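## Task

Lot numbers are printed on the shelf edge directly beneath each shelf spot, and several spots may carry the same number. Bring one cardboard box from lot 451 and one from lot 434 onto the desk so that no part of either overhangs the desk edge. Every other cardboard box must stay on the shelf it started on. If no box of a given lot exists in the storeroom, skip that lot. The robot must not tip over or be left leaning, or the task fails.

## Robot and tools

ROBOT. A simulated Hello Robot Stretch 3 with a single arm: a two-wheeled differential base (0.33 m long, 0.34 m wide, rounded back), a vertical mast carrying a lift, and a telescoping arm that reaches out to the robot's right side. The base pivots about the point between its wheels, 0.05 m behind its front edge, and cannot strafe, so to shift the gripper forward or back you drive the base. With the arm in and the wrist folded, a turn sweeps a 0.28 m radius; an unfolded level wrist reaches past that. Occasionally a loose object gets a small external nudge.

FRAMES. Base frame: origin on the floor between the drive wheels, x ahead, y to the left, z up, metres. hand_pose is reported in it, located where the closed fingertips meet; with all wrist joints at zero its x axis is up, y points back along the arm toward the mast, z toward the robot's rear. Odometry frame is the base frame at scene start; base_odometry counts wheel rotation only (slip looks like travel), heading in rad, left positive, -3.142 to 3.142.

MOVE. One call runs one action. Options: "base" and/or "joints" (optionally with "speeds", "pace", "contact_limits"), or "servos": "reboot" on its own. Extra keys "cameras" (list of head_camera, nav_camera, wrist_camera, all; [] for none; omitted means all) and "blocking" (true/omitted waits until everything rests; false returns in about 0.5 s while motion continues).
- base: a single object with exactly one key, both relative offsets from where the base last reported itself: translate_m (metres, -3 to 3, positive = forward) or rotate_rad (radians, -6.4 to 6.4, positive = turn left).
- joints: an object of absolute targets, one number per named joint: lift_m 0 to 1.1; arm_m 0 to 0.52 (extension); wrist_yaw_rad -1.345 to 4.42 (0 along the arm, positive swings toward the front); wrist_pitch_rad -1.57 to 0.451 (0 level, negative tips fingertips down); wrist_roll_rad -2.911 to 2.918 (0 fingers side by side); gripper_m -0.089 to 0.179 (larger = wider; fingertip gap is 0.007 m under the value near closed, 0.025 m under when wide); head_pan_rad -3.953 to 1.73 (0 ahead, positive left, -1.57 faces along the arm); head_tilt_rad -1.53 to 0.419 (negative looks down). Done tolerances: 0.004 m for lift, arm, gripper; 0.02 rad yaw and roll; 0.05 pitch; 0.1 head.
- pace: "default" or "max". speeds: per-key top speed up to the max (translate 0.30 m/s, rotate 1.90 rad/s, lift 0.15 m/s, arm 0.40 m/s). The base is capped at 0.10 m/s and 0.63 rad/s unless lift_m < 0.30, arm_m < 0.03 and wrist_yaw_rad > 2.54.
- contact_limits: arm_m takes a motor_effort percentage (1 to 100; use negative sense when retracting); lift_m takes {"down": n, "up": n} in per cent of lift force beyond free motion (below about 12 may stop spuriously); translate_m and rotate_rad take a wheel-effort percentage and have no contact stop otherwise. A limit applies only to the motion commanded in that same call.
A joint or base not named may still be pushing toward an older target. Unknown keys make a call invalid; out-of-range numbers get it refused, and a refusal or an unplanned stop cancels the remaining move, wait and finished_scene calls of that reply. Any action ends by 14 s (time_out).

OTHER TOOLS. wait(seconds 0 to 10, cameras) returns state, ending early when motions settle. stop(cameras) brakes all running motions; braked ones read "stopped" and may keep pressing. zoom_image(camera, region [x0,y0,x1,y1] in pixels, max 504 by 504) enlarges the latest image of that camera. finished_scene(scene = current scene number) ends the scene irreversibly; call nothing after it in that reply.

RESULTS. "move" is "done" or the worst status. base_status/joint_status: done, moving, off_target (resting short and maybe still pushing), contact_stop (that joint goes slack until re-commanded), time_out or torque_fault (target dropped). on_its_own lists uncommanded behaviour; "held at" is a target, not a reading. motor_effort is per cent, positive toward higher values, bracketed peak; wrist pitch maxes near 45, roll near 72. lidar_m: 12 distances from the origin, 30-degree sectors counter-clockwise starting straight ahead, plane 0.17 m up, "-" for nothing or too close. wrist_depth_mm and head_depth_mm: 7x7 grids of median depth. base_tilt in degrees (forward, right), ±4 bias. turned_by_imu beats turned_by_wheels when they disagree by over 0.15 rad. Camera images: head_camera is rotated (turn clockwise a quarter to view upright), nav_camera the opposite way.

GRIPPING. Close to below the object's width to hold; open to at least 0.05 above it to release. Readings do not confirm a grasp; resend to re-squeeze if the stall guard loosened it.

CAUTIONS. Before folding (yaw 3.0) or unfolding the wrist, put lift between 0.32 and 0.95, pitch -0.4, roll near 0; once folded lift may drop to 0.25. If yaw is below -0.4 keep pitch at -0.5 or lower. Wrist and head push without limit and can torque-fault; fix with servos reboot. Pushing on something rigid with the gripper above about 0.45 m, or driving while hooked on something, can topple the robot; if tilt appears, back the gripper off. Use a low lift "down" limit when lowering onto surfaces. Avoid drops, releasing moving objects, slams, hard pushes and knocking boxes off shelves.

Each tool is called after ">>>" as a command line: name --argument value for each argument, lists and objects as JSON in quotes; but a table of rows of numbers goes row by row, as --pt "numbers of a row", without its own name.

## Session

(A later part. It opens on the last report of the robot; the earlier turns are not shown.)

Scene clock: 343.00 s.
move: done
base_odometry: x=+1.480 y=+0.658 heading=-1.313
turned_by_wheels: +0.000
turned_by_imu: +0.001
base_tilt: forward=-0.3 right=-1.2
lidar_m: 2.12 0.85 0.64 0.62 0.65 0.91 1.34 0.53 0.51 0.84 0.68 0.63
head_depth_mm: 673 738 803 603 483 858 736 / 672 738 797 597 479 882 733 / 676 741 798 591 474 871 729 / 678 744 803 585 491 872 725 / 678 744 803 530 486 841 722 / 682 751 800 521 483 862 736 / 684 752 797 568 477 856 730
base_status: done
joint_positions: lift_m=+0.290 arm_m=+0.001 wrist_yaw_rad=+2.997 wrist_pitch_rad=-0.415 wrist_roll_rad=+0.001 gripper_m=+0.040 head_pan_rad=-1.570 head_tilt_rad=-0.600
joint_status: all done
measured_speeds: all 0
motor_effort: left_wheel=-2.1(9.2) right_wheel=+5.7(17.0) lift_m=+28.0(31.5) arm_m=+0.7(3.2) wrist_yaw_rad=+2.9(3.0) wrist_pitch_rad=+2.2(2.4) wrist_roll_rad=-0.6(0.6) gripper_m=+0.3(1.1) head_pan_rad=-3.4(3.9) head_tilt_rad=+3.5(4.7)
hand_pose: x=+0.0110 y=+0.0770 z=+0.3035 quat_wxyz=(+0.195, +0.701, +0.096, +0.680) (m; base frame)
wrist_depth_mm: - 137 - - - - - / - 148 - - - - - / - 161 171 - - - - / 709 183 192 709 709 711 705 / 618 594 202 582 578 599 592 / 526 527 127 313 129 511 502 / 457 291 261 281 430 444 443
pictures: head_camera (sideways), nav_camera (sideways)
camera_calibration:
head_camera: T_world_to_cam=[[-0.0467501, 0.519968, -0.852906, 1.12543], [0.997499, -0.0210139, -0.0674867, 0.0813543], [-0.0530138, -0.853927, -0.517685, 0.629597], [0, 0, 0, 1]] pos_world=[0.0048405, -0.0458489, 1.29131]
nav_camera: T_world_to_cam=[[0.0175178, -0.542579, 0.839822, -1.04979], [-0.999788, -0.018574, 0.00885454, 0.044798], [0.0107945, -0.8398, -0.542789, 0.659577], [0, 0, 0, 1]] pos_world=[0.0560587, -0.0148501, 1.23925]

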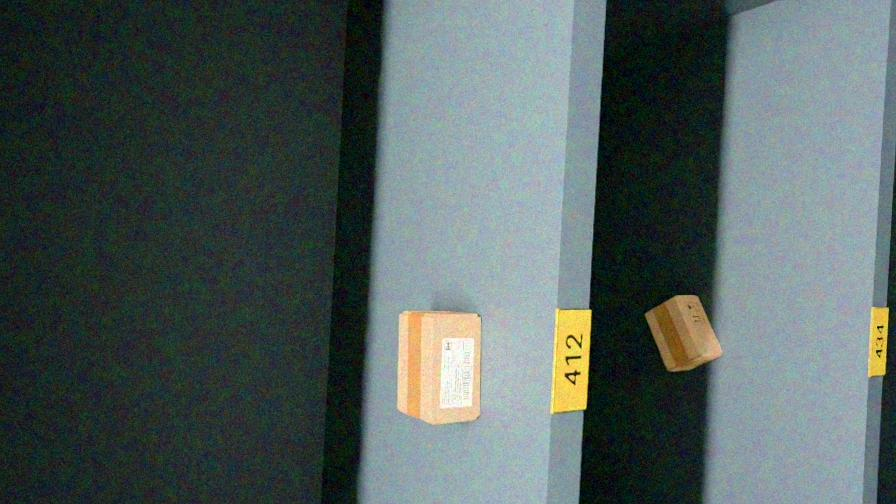

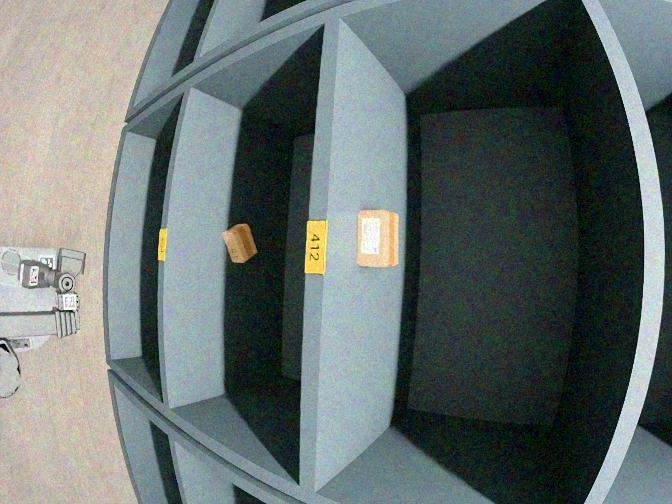

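>>> move --base '{"rotate_rad":0.5}' --pace "max" --cameras '[]'

>>> move --base '{"translate_m":0.4}' --pace "max" --cameras '[]'

>>> move --base '{"rotate_rad":-0.52}' --joints '{"lift_m":0.4}' --pace "max" --cameras '[]'

>>> move --base '{"translate_m":-0.27}' --joints '{"lift_m":0.55}' --pace "max" --cameras '["head_camera","nav_camera"]'

Scene clock: 366.93 s.
move: done
base_odometry: x=+1.480 y=+0.658 heading=-0.814
turned_by_wheels: +0.500
turned_by_imu: +0.490
base_tilt: forward=-0.4 right=-1.0
lidar_m: 0.87 0.64 0.62 0.64 0.88 2.32 0.55 0.51 0.84 0.71 0.64 1.55
head_depth_mm: 676 730 779 530 449 887 739 / 709 772 819 527 478 828 734 / 747 814 851 590 986 876 729 / 773 853 885 586 1022 869 780 / 688 753 791 580 1011 866 1102 / 599 649 705 605 863 866 1093 / 533 571 615 636 761 886 1132
base_status: done
joint_positions: lift_m=+0.290 arm_m=+0.001 wrist_yaw_rad=+2.997 wrist_pitch_rad=-0.415 wrist_roll_rad=+0.001 gripper_m=+0.040 head_pan_rad=-1.570 head_tilt_rad=-0.600
joint_status: not commanded
measured_speeds: all 0
motor_effort: left_wheel=-6.7(15.3) right_wheel=+7.4(13.2) lift_m=+25.7(25.7) arm_m=+2.6(3.4) wrist_yaw_rad=+1.5(2.7) wrist_pitch_rad=+2.2(2.3) wrist_roll_rad=-0.1(0.5) gripper_m=+0.5(0.8) head_pan_rad=-2.8(3.4) head_tilt_rad=+2.7(4.1)
hand_pose: x=+0.0110 y=+0.0770 z=+0.3034 quat_wxyz=(+0.195, +0.701, +0.096, +0.680) (m; base frame)
wrist_depth_mm: - 137 - - - 537 499 / - 147 - - - - 524 / 951 162 173 - - - - / 742 186 671 729 696 662 - / 620 594 201 588 576 589 591 / 525 526 127 314 129 508 502 / 452 292 261 279 435 444 439
pictures: none
No camera images: "cameras" was empty.

Scene clock: 369.57 s.
move: done
base_odometry: x=+1.755 y=+0.367 heading=-0.813
turned_by_wheels: +0.000
turned_by_imu: +0.000
base_tilt: forward=-0.4 right=-1.3
lidar_m: 0.59 0.43 0.42 0.44 0.60 1.67 0.90 0.96 0.61 0.61 1.24 1.61
head_depth_mm: 479 577 757 670 1118 887 1144 / 499 538 593 656 894 882 1169 / 931 1002 633 694 780 891 1098 / 986 1082 883 1306 1087 1274 1170 / 1048 1150 871 1380 1079 1368 1205 / 1110 1209 927 1425 1121 1372 1216 / 1172 1249 987 1401 1523 1406 1212
base_status: done
joint_positions: lift_m=+0.290 arm_m=+0.001 wrist_yaw_rad=+2.998 wrist_pitch_rad=-0.415 wrist_roll_rad=+0.001 gripper_m=+0.040 head_pan_rad=-1.570 head_tilt_rad=-0.600
joint_status: not commanded
measured_speeds: all 0
motor_effort: left_wheel=+4.5(13.9) right_wheel=+3.8(14.1) lift_m=+30.9(30.9) arm_m=+0.8(2.7) wrist_yaw_rad=+0.0(3.1) wrist_pitch_rad=+2.2(2.3) wrist_roll_rad=-0.4(0.5) gripper_m=+0.4(1.0) head_pan_rad=-2.1(3.2) head_tilt_rad=+2.7(3.5)
hand_pose: x=+0.0110 y=+0.0770 z=+0.3034 quat_wxyz=(+0.195, +0.701, +0.096, +0.680) (m; base frame)
wrist_depth_mm: - 137 511 466 416 379 347 / - 147 174 508 451 406 371 / 862 161 170 535 491 440 396 / 747 186 188 - 524 474 426 / 620 590 202 584 520 507 457 / 523 520 127 311 129 509 480 / 456 292 261 280 436 443 443
pictures: none
No camera images: "cameras" was empty.

Scene clock: 371.10 s.
move: done
base_odometry: x=+1.755 y=+0.367 heading=-1.333
turned_by_wheels: -0.520
turned_by_imu: -0.511
base_tilt: forward=-0.3 right=-1.1
lidar_m: 1.55 0.59 0.43 0.42 0.44 0.61 1.74 0.90 0.97 0.61 0.61 1.24
head_depth_mm: 848 931 923 703 1107 944 1174 / 843 928 915 699 1065 934 1168 / 846 926 898 694 1097 928 1163 / 841 929 887 685 1086 922 1153 / 849 928 872 678 1074 917 1154 / 623 645 670 660 779 869 1046 / 471 518 583 650 764 903 1139
base_status: done
joint_positions: lift_m=+0.400 arm_m=+0.001 wrist_yaw_rad=+2.998 wrist_pitch_rad=-0.415 wrist_roll_rad=+0.001 gripper_m=+0.040 head_pan_rad=-1.570 head_tilt_rad=-0.600
joint_status: all done
measured_speeds: all 0
motor_effort: left_wheel=+5.8(14.8) right_wheel=-8.0(13.3) lift_m=+27.3(33.9) arm_m=-2.0(2.6) wrist_yaw_rad=+1.9(3.1) wrist_pitch_rad=+2.3(2.3) wrist_roll_rad=-0.5(0.5) gripper_m=+0.2(0.7) head_pan_rad=-2.2(3.3) head_tilt_rad=+1.5(2.3)
hand_pose: x=+0.0110 y=+0.0769 z=+0.4134 quat_wxyz=(+0.195, +0.701, +0.096, +0.680) (m; base frame)
wrist_depth_mm: 400 137 416 429 441 446 459 / 435 147 448 463 473 488 496 / 477 161 488 510 529 527 542 / 514 186 192 546 - - - / - - 200 149 152 - 697 / 631 638 127 632 129 640 639 / 572 580 261 565 542 557 560
pictures: none
No camera images: "cameras" was empty.

Scene clock: 374.77 s.
move: done
base_odometry: x=+1.692 y=+0.629 heading=-1.333
turned_by_wheels: +0.000
turned_by_imu: +0.000
base_tilt: forward=-0.2 right=-1.2
lidar_m: 1.56 0.59 0.44 0.42 0.44 0.61 1.76 1.45 0.71 1.04 0.73 1.48
head_depth_mm: 845 921 930 709 1052 941 1091 / 843 925 917 701 1101 937 1169 / 841 925 899 696 1096 929 1169 / 842 928 886 687 1052 922 1155 / 846 931 872 678 1076 914 1147 / 845 927 861 672 1072 912 1146 / 848 924 845 1110 1067 908 1138
base_status: done
joint_positions: lift_m=+0.550 arm_m=+0.001 wrist_yaw_rad=+2.998 wrist_pitch_rad=-0.415 wrist_roll_rad=+0.001 gripper_m=+0.040 head_pan_rad=-1.570 head_tilt_rad=-0.600
joint_status: all done
measured_speeds: all 0
motor_effort: left_wheel=-0.4(10.4) right_wheel=-10.7(14.1) lift_m=+24.6(34.5) arm_m=-9.7(9.8) wrist_yaw_rad=+1.3(3.2) wrist_pitch_rad=+2.3(2.4) wrist_roll_rad=+0.0(0.7) gripper_m=+0.2(1.0) head_pan_rad=-1.8(2.7) head_tilt_rad=+0.7(2.4)
hand_pose: x=+0.0110 y=+0.0769 z=+0.5634 quat_wxyz=(+0.195, +0.700, +0.096, +0.680) (m; base frame)
wrist_depth_mm: 403 137 426 430 443 450 460 / 441 147 457 470 483 491 499 / 482 162 489 511 525 534 539 / 522 183 190 - - - - / - - 200 - 152 - - / - - 127 - 127 - 766 / 711 - 260 701 692 709 697
pictures: head_camera (sideways), nav_camera (sideways)
camera_calibration:
head_camera: T_world_to_cam=[[-0.0466058, 0.519712, -0.853069, 1.12563], [0.997495, -0.0212849, -0.0674635, 0.0813122], [-0.0532191, -0.854076, -0.517418, 0.629245], [0, 0, 0, 1]] pos_world=[0.00484035, -0.0458503, 1.29131]
nav_camera: T_world_to_cam=[[0.0173565, -0.54228, 0.840019, -1.05002], [-0.999793, -0.0183161, 0.00883361, 0.0448269], [0.0105956, -0.839998, -0.542486, 0.65921], [0, 0, 0, 1]] pos_world=[0.0560576, -0.0148509, 1.23926]

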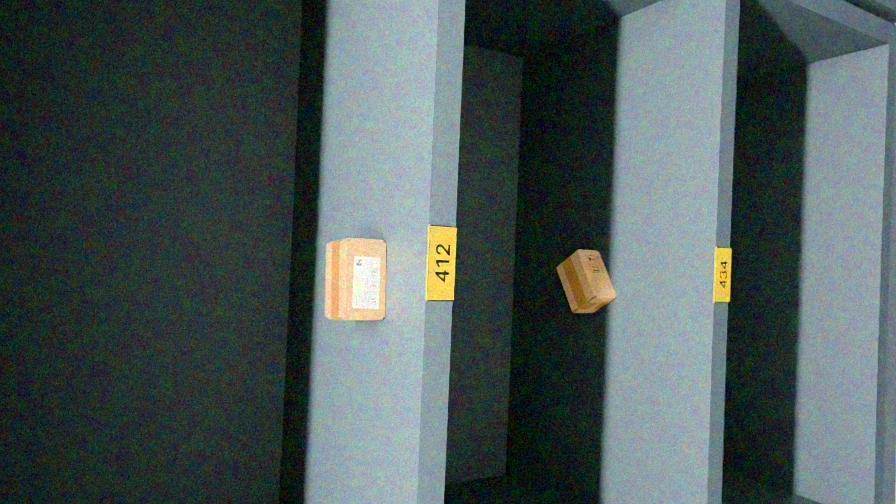

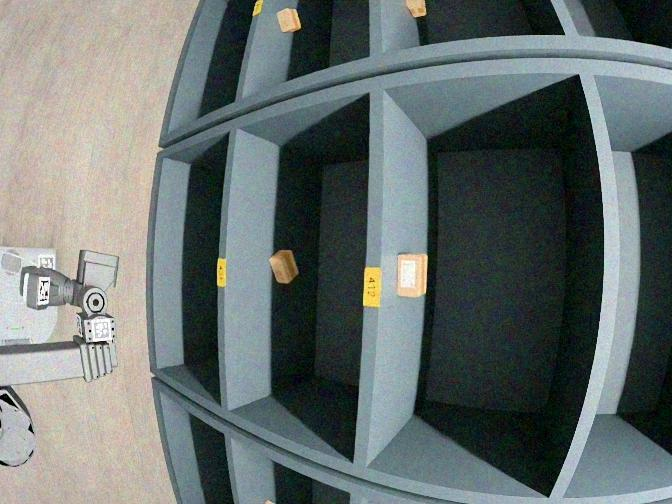

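>>> move --joints '{"wrist_yaw_rad":0,"wrist_pitch_rad":-0.3,"gripper_m":0.179}' --pace "max" --cameras '["wrist_camera"]'

>>> zoom_image --camera "wrist_camera" --region '[260, 20, 420, 180]'

Scene clock: 383.60 s.
move: done
base_odometry: x=+1.692 y=+0.629 heading=-1.333
turned_by_wheels: +0.000
turned_by_imu: +0.000
base_tilt: forward=-0.3 right=-1.2
lidar_m: 1.56 0.59 0.44 0.42 0.44 0.61 1.76 1.45 0.71 1.03 0.73 1.48
head_depth_mm: 840 923 925 710 1049 941 1091 / 844 925 914 701 1109 931 1180 / 841 923 901 693 1092 927 1161 / 843 927 887 685 1051 921 1157 / 843 928 876 678 1077 913 1149 / 845 927 862 673 1072 908 1147 / 846 928 847 1104 1063 910 1138
base_status: not commanded
joint_positions: lift_m=+0.550 arm_m=+0.001 wrist_yaw_rad=+0.003 wrist_pitch_rad=-0.321 wrist_roll_rad=+0.001 gripper_m=+0.179 head_pan_rad=-1.570 head_tilt_rad=-0.600
joint_status: all done
measured_speeds: all 0
motor_effort: left_wheel=-0.4(0.6) right_wheel=-11.0(11.5) lift_m=+25.9(31.9) arm_m=-11.9(13.4) wrist_yaw_rad=-4.0(8.2) wrist_pitch_rad=+3.5(6.1) wrist_roll_rad=-0.3(0.6) gripper_m=+0.7(85.6) head_pan_rad=-1.8(2.2) head_tilt_rad=-1.2(1.7)
hand_pose: x=-0.0208 y=-0.3811 z=+0.5849 quat_wxyz=(+0.698, +0.114, -0.698, -0.112) (m; base frame)
wrist_depth_mm: 492 - - - - - - / 494 - - 526 - 544 - / 445 444 438 437 431 430 419 / 398 390 383 376 369 366 358 / 480 146 - - - - - / - 140 - - - - - / - 656 - - - - 105
pictures: wrist_camera
camera_calibration:
wrist_camera: T_world_to_cam=[[-0.998861, -0.0421171, -0.0224449, -0.0170074], [-0.00159994, 0.49959, -0.866261, 0.729588], [0.0476976, -0.865238, -0.499088, 0.129342], [0, 0, 0, 1]] pos_world=[-0.0219901, -0.2533, 0.696185]

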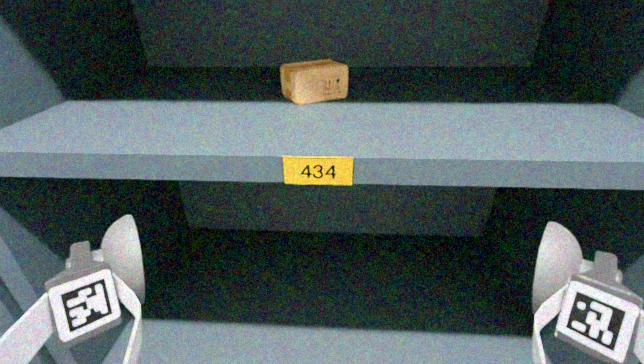

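Scaled by 3.150.

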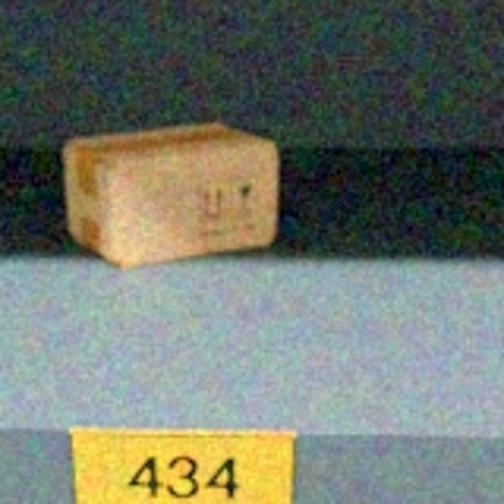

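>>> move --base '{"translate_m": -0.057}' --joints '{"lift_m":0.487,"wrist_yaw_rad":0.41,"wrist_pitch_rad":-0.12}' --cameras '[]'

>>> move --joints '{"arm_m":0.28}' --cameras '["wrist_camera"]'

Scene clock: 404.87 s.
move: done
base_odometry: x=+1.678 y=+0.685 heading=-1.333
turned_by_wheels: +0.000
turned_by_imu: +0.000
base_tilt: forward=-0.4 right=-1.2
lidar_m: 1.56 0.59 0.44 0.42 0.44 0.61 1.76 1.41 0.68 1.03 0.76 1.49
head_depth_mm: 840 913 901 709 961 895 1024 / 839 922 916 700 1102 937 1149 / 844 925 904 691 1096 926 1162 / 841 926 884 684 1089 917 1154 / 843 923 873 675 1021 917 1149 / 842 920 862 670 1070 908 1144 / 845 925 844 1161 1062 906 1137
base_status: done
joint_positions: lift_m=+0.487 arm_m=+0.001 wrist_yaw_rad=+0.407 wrist_pitch_rad=-0.142 wrist_roll_rad=+0.001 gripper_m=+0.179 head_pan_rad=-1.570 head_tilt_rad=-0.600
joint_status: all done
measured_speeds: all 0
motor_effort: left_wheel=-5.4(7.7) right_wheel=-8.4(13.2) lift_m=+24.2(25.2) arm_m=-7.7(9.6) wrist_yaw_rad=+1.7(4.5) wrist_pitch_rad=+3.7(5.4) wrist_roll_rad=-0.4(0.5) gripper_m=+0.8(1.0) head_pan_rad=-0.2(1.4) head_tilt_rad=-2.1(2.8)
hand_pose: x=+0.0776 y=-0.3754 z=+0.5656 quat_wxyz=(+0.701, +0.192, -0.680, +0.093) (m; base frame)
wrist_depth_mm: - 488 - - - - - / - 507 - - - - - / - 528 527 516 505 509 511 / - 588 461 414 374 347 346 / - 566 - - - 322 292 / 118 140 - - - - - / 791 695 752 - - - 105
pictures: none
No camera images: "cameras" was empty.

Scene clock: 408.13 s.
move: done
base_odometry: x=+1.678 y=+0.685 heading=-1.333
turned_by_wheels: +0.000
turned_by_imu: +0.000
base_tilt: forward=-0.2 right=-1.3
lidar_m: 1.57 0.59 0.44 0.42 0.44 0.61 1.76 1.41 0.68 1.03 0.76 1.49
head_depth_mm: 838 912 902 710 963 894 1025 / 838 923 912 701 1103 935 1146 / 840 923 895 694 1094 876 606 / 844 923 884 685 1088 859 1098 / 841 928 870 676 1020 890 1154 / 845 927 857 672 1072 907 1145 / 848 925 843 1157 1063 907 1138
base_status: not commanded
joint_positions: lift_m=+0.487 arm_m=+0.280 wrist_yaw_rad=+0.407 wrist_pitch_rad=-0.142 wrist_roll_rad=+0.001 gripper_m=+0.179 head_pan_rad=-1.570 head_tilt_rad=-0.600
joint_status: all done
measured_speeds: all 0
motor_effort: left_wheel=-5.3(5.8) right_wheel=-8.4(9.1) lift_m=+25.8(26.7) arm_m=+13.1(15.4) wrist_yaw_rad=+2.3(3.3) wrist_pitch_rad=+3.6(3.8) wrist_roll_rad=-0.3(0.5) gripper_m=+0.6(1.4) head_pan_rad=-0.3(1.3) head_tilt_rad=-3.2(3.7)
hand_pose: x=+0.0776 y=-0.6548 z=+0.5656 quat_wxyz=(+0.701, +0.192, -0.680, +0.093) (m; base frame)
wrist_depth_mm: 388 469 - - - - - / 393 468 - - - - - / 403 469 460 517 292 - - / 350 345 346 344 269 318 338 / 260 230 245 243 242 241 240 / 123 173 189 188 187 187 186 / 166 149 153 154 153 153 105
pictures: wrist_camera
camera_calibration:
wrist_camera: T_world_to_cam=[[-0.900548, -0.434493, -0.0151117, -0.199369], [-0.133558, 0.309562, -0.941453, 0.7781], [0.413733, -0.845805, -0.336806, -0.22929], [0, 0, 0, 1]] pos_world=[0.019245, -0.52143, 0.652306]

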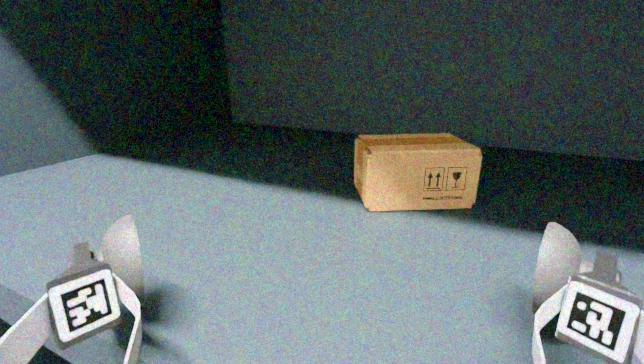

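>>> move --joints '{"arm_m":0.437}' --contact_limits '{"arm_m":28}' --cameras '["wrist_camera"]'

>>> move --joints '{"gripper_m":0.05}' --cameras '["wrist_camera"]'

Scene clock: 424.37 s.
move: done
base_odometry: x=+1.678 y=+0.685 heading=-1.333
turned_by_wheels: +0.000
turned_by_imu: +0.000
base_tilt: forward=-0.4 right=-1.1
lidar_m: 1.56 0.59 0.44 0.42 0.44 0.61 1.76 1.41 0.68 1.04 0.76 1.49
head_depth_mm: 838 915 901 708 965 900 1026 / 841 925 909 701 1102 934 1135 / 841 923 898 691 1098 777 596 / 841 925 884 682 1083 850 1154 / 842 926 870 676 1022 912 1149 / 843 925 857 670 1071 910 1147 / 842 931 848 1160 1062 907 1144
base_status: not commanded
joint_positions: lift_m=+0.487 arm_m=+0.437 wrist_yaw_rad=+0.407 wrist_pitch_rad=-0.142 wrist_roll_rad=+0.001 gripper_m=+0.179 head_pan_rad=-1.570 head_tilt_rad=-0.600
joint_status: all done
measured_speeds: all 0
motor_effort: left_wheel=-5.3(5.9) right_wheel=-8.9(9.4) lift_m=+30.7(30.8) arm_m=+13.1(15.7) wrist_yaw_rad=+2.1(3.0) wrist_pitch_rad=+3.6(3.7) wrist_roll_rad=-0.1(0.7) gripper_m=+0.4(1.4) head_pan_rad=+0.7(1.1) head_tilt_rad=-4.3(5.5)
contact_limits: arm_m 28 (drawing in: default 31, maximum 55; extending or still: default 40, maximum 69)
hand_pose: x=+0.0776 y=-0.8118 z=+0.5656 quat_wxyz=(+0.701, +0.192, -0.680, +0.093) (m; base frame)
wrist_depth_mm: 387 443 - - - - - / 393 460 - - - - - / 400 466 - - - - - / 346 344 341 342 314 313 289 / 259 230 217 138 146 241 239 / 123 144 135 135 138 186 185 / 143 148 143 142 145 147 107
pictures: wrist_camera
camera_calibration:
wrist_camera: T_world_to_cam=[[-0.900554, -0.434481, -0.0151558, -0.267548], [-0.133478, 0.309502, -0.941484, 0.82668], [0.413747, -0.845834, -0.336717, -0.362159], [0, 0, 0, 1]] pos_world=[0.019245, -0.67843, 0.652305]

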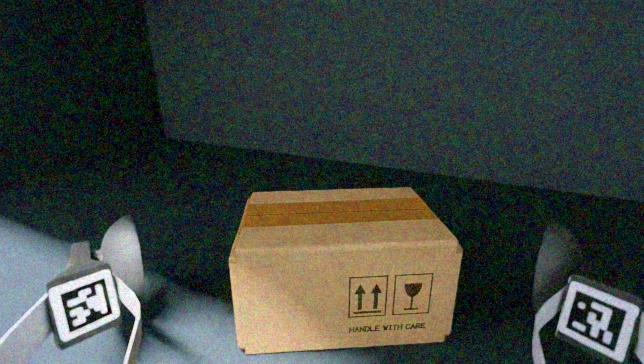

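Scene clock: 426.20 s.
move: done
base_odometry: x=+1.678 y=+0.685 heading=-1.333
turned_by_wheels: +0.000
turned_by_imu: +0.000
base_tilt: forward=-0.3 right=-1.2
lidar_m: 1.57 0.59 0.44 0.42 0.44 0.61 1.76 1.41 0.68 1.03 0.76 1.49
head_depth_mm: 838 914 902 709 965 896 1023 / 842 925 914 701 1106 934 1139 / 841 923 898 690 1097 779 596 / 841 923 884 684 1091 850 1154 / 842 922 868 677 1012 913 1149 / 841 927 862 669 1071 908 1147 / 844 929 847 1162 1064 906 1139
base_status: not commanded
joint_positions: lift_m=+0.487 arm_m=+0.437 wrist_yaw_rad=+0.409 wrist_pitch_rad=-0.142 wrist_roll_rad=+0.001 gripper_m=+0.051 head_pan_rad=-1.570 head_tilt_rad=-0.600
joint_status: all done
measured_speeds: all 0
motor_effort: left_wheel=-4.9(5.7) right_wheel=-8.7(9.0) lift_m=+30.3(31.5) arm_m=+10.7(13.1) wrist_yaw_rad=+0.0(3.7) wrist_pitch_rad=+3.5(3.7) wrist_roll_rad=-0.3(0.6) gripper_m=-15.2(86.6) head_pan_rad=+0.9(1.3) head_tilt_rad=-5.6(5.9)
contact_limits: arm_m 28 (drawing in: default 31, maximum 55; extending or still: default 40, maximum 69)
hand_pose: x=+0.0780 y=-0.8116 z=+0.5656 quat_wxyz=(+0.701, +0.192, -0.680, +0.094) (m; base frame)
wrist_depth_mm: 383 444 - - - - - / 386 464 - - - - - / 399 471 - - - - - / 346 344 343 343 315 313 288 / 244 244 149 138 138 240 240 / 188 188 132 136 137 178 186 / 159 142 143 144 146 142 152
pictures: wrist_camera
camera_calibration:
wrist_camera: T_world_to_cam=[[-0.899822, -0.435997, -0.0150783, -0.268509], [-0.134066, 0.309248, -0.941484, 0.826501], [0.415147, -0.845146, -0.336721, -0.361674], [0, 0, 0, 1]] pos_world=[0.0193431, -0.67833, 0.652305]

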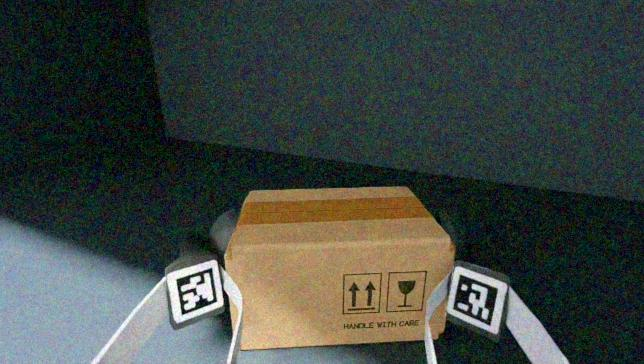

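>>> move --joints '{"lift_m":0.56}' --cameras '["wrist_camera"]'

>>> move --joints '{"arm_m":0.0,"head_pan_rad":-3.1,"head_tilt_rad":-0.3}' --speeds '{"arm_m":0.25}' --cameras '[]'

>>> move --base '{"translate_m":-0.95}' --joints '{"wrist_yaw_rad":0,"lift_m":0.6}' --cameras '[]'

>>> move --base '{"translate_m":-0.92}' --joints '{"lift_m":0.9}' --cameras '["nav_camera","wrist_camera"]'

Scene clock: 449.50 s.
move: done
base_odometry: x=+1.678 y=+0.685 heading=-1.333
turned_by_wheels: +0.000
turned_by_imu: +0.000
base_tilt: forward=-0.3 right=-1.2
lidar_m: 1.56 0.59 0.44 0.42 0.44 0.61 1.77 1.41 0.68 1.03 0.76 1.48
head_depth_mm: 841 912 900 710 966 895 1027 / 839 925 910 699 1100 930 1117 / 837 922 897 694 1058 629 1095 / 841 927 882 683 812 892 1159 / 842 928 869 676 977 917 1150 / 845 922 856 671 1070 908 1146 / 846 929 844 1162 1064 904 1137
base_status: not commanded
joint_positions: lift_m=+0.560 arm_m=+0.437 wrist_yaw_rad=+0.409 wrist_pitch_rad=-0.145 wrist_roll_rad=+0.001 gripper_m=+0.051 head_pan_rad=-1.570 head_tilt_rad=-0.600
joint_status: all done
measured_speeds: all 0
motor_effort: left_wheel=-5.1(5.4) right_wheel=-7.1(8.8) lift_m=+31.7(33.7) arm_m=+6.2(8.2) wrist_yaw_rad=-0.3(2.1) wrist_pitch_rad=+4.1(4.3) wrist_roll_rad=-0.3(0.5) gripper_m=-15.4(16.0) head_pan_rad=+0.7(2.0) head_tilt_rad=-4.7(5.8)
contact_limits: arm_m 28 (drawing in: default 31, maximum 55; extending or still: default 40, maximum 69)
hand_pose: x=+0.0780 y=-0.8115 z=+0.6379 quat_wxyz=(+0.701, +0.193, -0.680, +0.093) (m; base frame)
wrist_depth_mm: 387 450 - - - - - / 388 464 - - - - - / 402 480 - - - - - / 406 479 473 183 - - - / 390 393 150 138 138 - - / 305 304 132 136 138 287 301 / 258 231 143 145 229 230 245
pictures: wrist_camera
camera_calibration:
wrist_camera: T_world_to_cam=[[-0.899809, -0.436018, -0.0152565, -0.267252], [-0.135109, 0.311734, -0.940514, 0.895999], [0.414837, -0.844222, -0.339411, -0.334738], [0, 0, 0, 1]] pos_world=[0.0194441, -0.678433, 0.725009]

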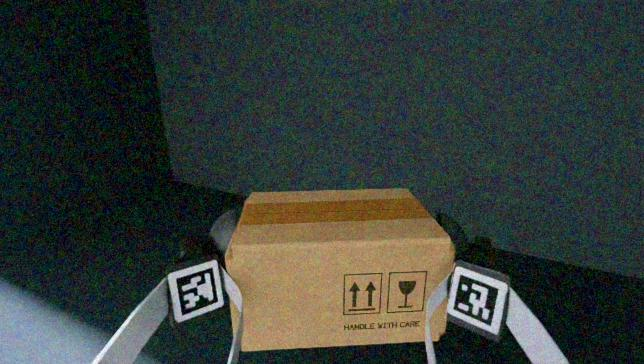

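Scene clock: 453.30 s.
move: done
base_odometry: x=+1.678 y=+0.685 heading=-1.333
turned_by_wheels: +0.000
turned_by_imu: +0.000
base_tilt: forward=-0.3 right=-1.1
lidar_m: 1.56 0.59 0.44 0.42 0.44 0.61 1.76 1.41 0.68 1.03 0.76 1.49
head_depth_mm: 1466 1416 1374 1330 1291 1272 1237 / 2011 2092 2180 2081 1994 1842 1566 / 2033 2125 2198 2344 2460 2032 1551 / 2036 2131 2240 2339 2457 2014 1541 / 2046 2133 2239 2368 2474 2000 1545 / 2068 2145 2274 2375 2491 1984 1529 / 2064 2174 2281 2383 2467 1897 1510
base_status: not commanded
joint_positions: lift_m=+0.560 arm_m=+0.001 wrist_yaw_rad=+0.409 wrist_pitch_rad=-0.145 wrist_roll_rad=+0.001 gripper_m=+0.051 head_pan_rad=-3.101 head_tilt_rad=-0.300
joint_status: all done
measured_speeds: all 0
motor_effort: left_wheel=-4.7(5.5) right_wheel=-7.8(9.0) lift_m=+24.7(31.9) arm_m=-12.5(14.7) wrist_yaw_rad=+0.9(2.1) wrist_pitch_rad=+4.1(4.3) wrist_roll_rad=-0.3(0.6) gripper_m=-15.7(16.1) head_pan_rad=+3.6(5.1) head_tilt_rad=+5.2(8.6)
hand_pose: x=+0.0779 y=-0.3750 z=+0.6378 quat_wxyz=(+0.701, +0.194, -0.680, +0.093) (m; base frame)
wrist_depth_mm: - 495 - - - - - / - 507 - - - - - / - 537 - - - - - / - 574 514 184 476 513 506 / - - 139 138 138 388 389 / - - 133 136 138 332 317 / 935 123 141 143 146 110 -
pictures: none
No camera images: "cameras" was empty.

Scene clock: 463.93 s.
move: done
base_odometry: x=+1.454 y=+1.608 heading=-1.333
turned_by_wheels: +0.000
turned_by_imu: +0.000
base_tilt: forward=-0.4 right=-1.0
lidar_m: 1.62 0.61 0.45 0.44 0.46 0.63 1.40 1.45 0.66 1.02 0.75 0.82
head_depth_mm: 1203 1260 1304 1365 1343 1308 1270 / 1202 1254 1312 1387 1462 1545 1554 / 1211 1269 1328 1396 1465 1551 1552 / 1212 1270 1338 1398 1468 1557 1539 / 1218 1273 1341 1405 1481 1568 1536 / 1224 1281 1345 1410 1487 1570 1536 / 1235 1282 1350 1422 1504 1582 1522
base_status: done
joint_positions: lift_m=+0.600 arm_m=+0.001 wrist_yaw_rad=+0.003 wrist_pitch_rad=-0.145 wrist_roll_rad=+0.001 gripper_m=+0.051 head_pan_rad=-3.100 head_tilt_rad=-0.300
joint_status: all done
measured_speeds: all 0
motor_effort: left_wheel=-2.1(11.4) right_wheel=-9.9(14.5) lift_m=+24.8(34.7) arm_m=+8.1(12.2) wrist_yaw_rad=-2.6(6.2) wrist_pitch_rad=+4.2(4.3) wrist_roll_rad=-0.3(0.7) gripper_m=-15.7(16.2) head_pan_rad=+3.4(4.1) head_tilt_rad=+3.2(5.6)
hand_pose: x=-0.0208 y=-0.3956 z=+0.6778 quat_wxyz=(+0.705, +0.053, -0.705, -0.051) (m; base frame)
wrist_depth_mm: - - - - - - - / - - - - - 705 - / - - - - - - - / - - - 183 - 674 - / - - 138 138 138 - 467 / - - 133 136 138 - - / - - 140 143 146 118 -
pictures: none
No camera images: "cameras" was empty.

Scene clock: 474.27 s.
move: done
base_odometry: x=+1.237 y=+2.502 heading=-1.332
turned_by_wheels: +0.000
turned_by_imu: +0.000
base_tilt: forward=-0.4 right=-1.2
lidar_m: 1.66 0.63 0.47 0.45 0.47 0.50 0.49 0.51 0.70 2.01 0.77 1.45
head_depth_mm: 399 418 437 459 483 511 - / 401 420 440 462 486 514 - / 402 421 441 463 489 517 - / 404 422 443 466 491 519 545 / 406 425 445 467 494 521 553 / 408 427 447 471 496 524 556 / 409 428 449 473 498 528 558
base_status: done
joint_positions: lift_m=+0.900 arm_m=+0.001 wrist_yaw_rad=+0.003 wrist_pitch_rad=-0.145 wrist_roll_rad=+0.001 gripper_m=+0.051 head_pan_rad=-3.100 head_tilt_rad=-0.300
joint_status: all done
measured_speeds: all 0
motor_effort: left_wheel=-0.8(11.2) right_wheel=-11.7(14.9) lift_m=+31.0(34.4) arm_m=+12.7(13.6) wrist_yaw_rad=-2.9(4.6) wrist_pitch_rad=+4.2(4.4) wrist_roll_rad=-0.3(0.7) gripper_m=-15.6(16.4) head_pan_rad=+3.2(4.1) head_tilt_rad=+1.7(4.0)
hand_pose: x=-0.0208 y=-0.3956 z=+0.9778 quat_wxyz=(+0.705, +0.053, -0.705, -0.051) (m; base frame)
wrist_depth_mm: - - - - - - 590 / - - - - - - 589 / - - - - - - 584 / - - - - - - 589 / - - 142 138 138 - 582 / - - 133 136 138 122 608 / - - 142 145 - 122 605
pictures: nav_camera (sideways), wrist_camera
camera_calibration:
nav_camera: T_world_to_cam=[[-0.269047, -0.0282785, 0.962712, -1.2084], [-0.0558853, 0.998343, 0.0137069, 0.0326496], [-0.961504, -0.0501136, -0.270182, 0.310756], [0, 0, 0, 1]] pos_world=[-0.0244981, -0.051194, 1.24685]
wrist_camera: T_world_to_cam=[[-0.998871, -0.0449752, -0.015324, -0.0169043], [-0.000899848, 0.340362, -0.940294, 1.0865], [0.0475056, -0.939218, -0.340019, 0.128041], [0, 0, 0, 1]] pos_world=[-0.0219902, -0.250306, 1.06491]

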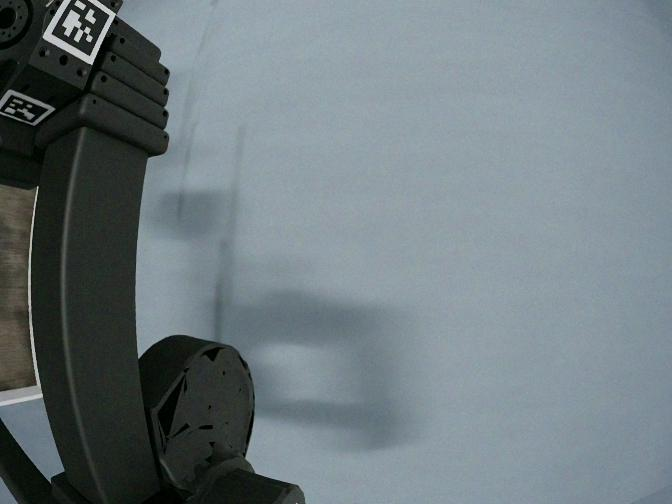

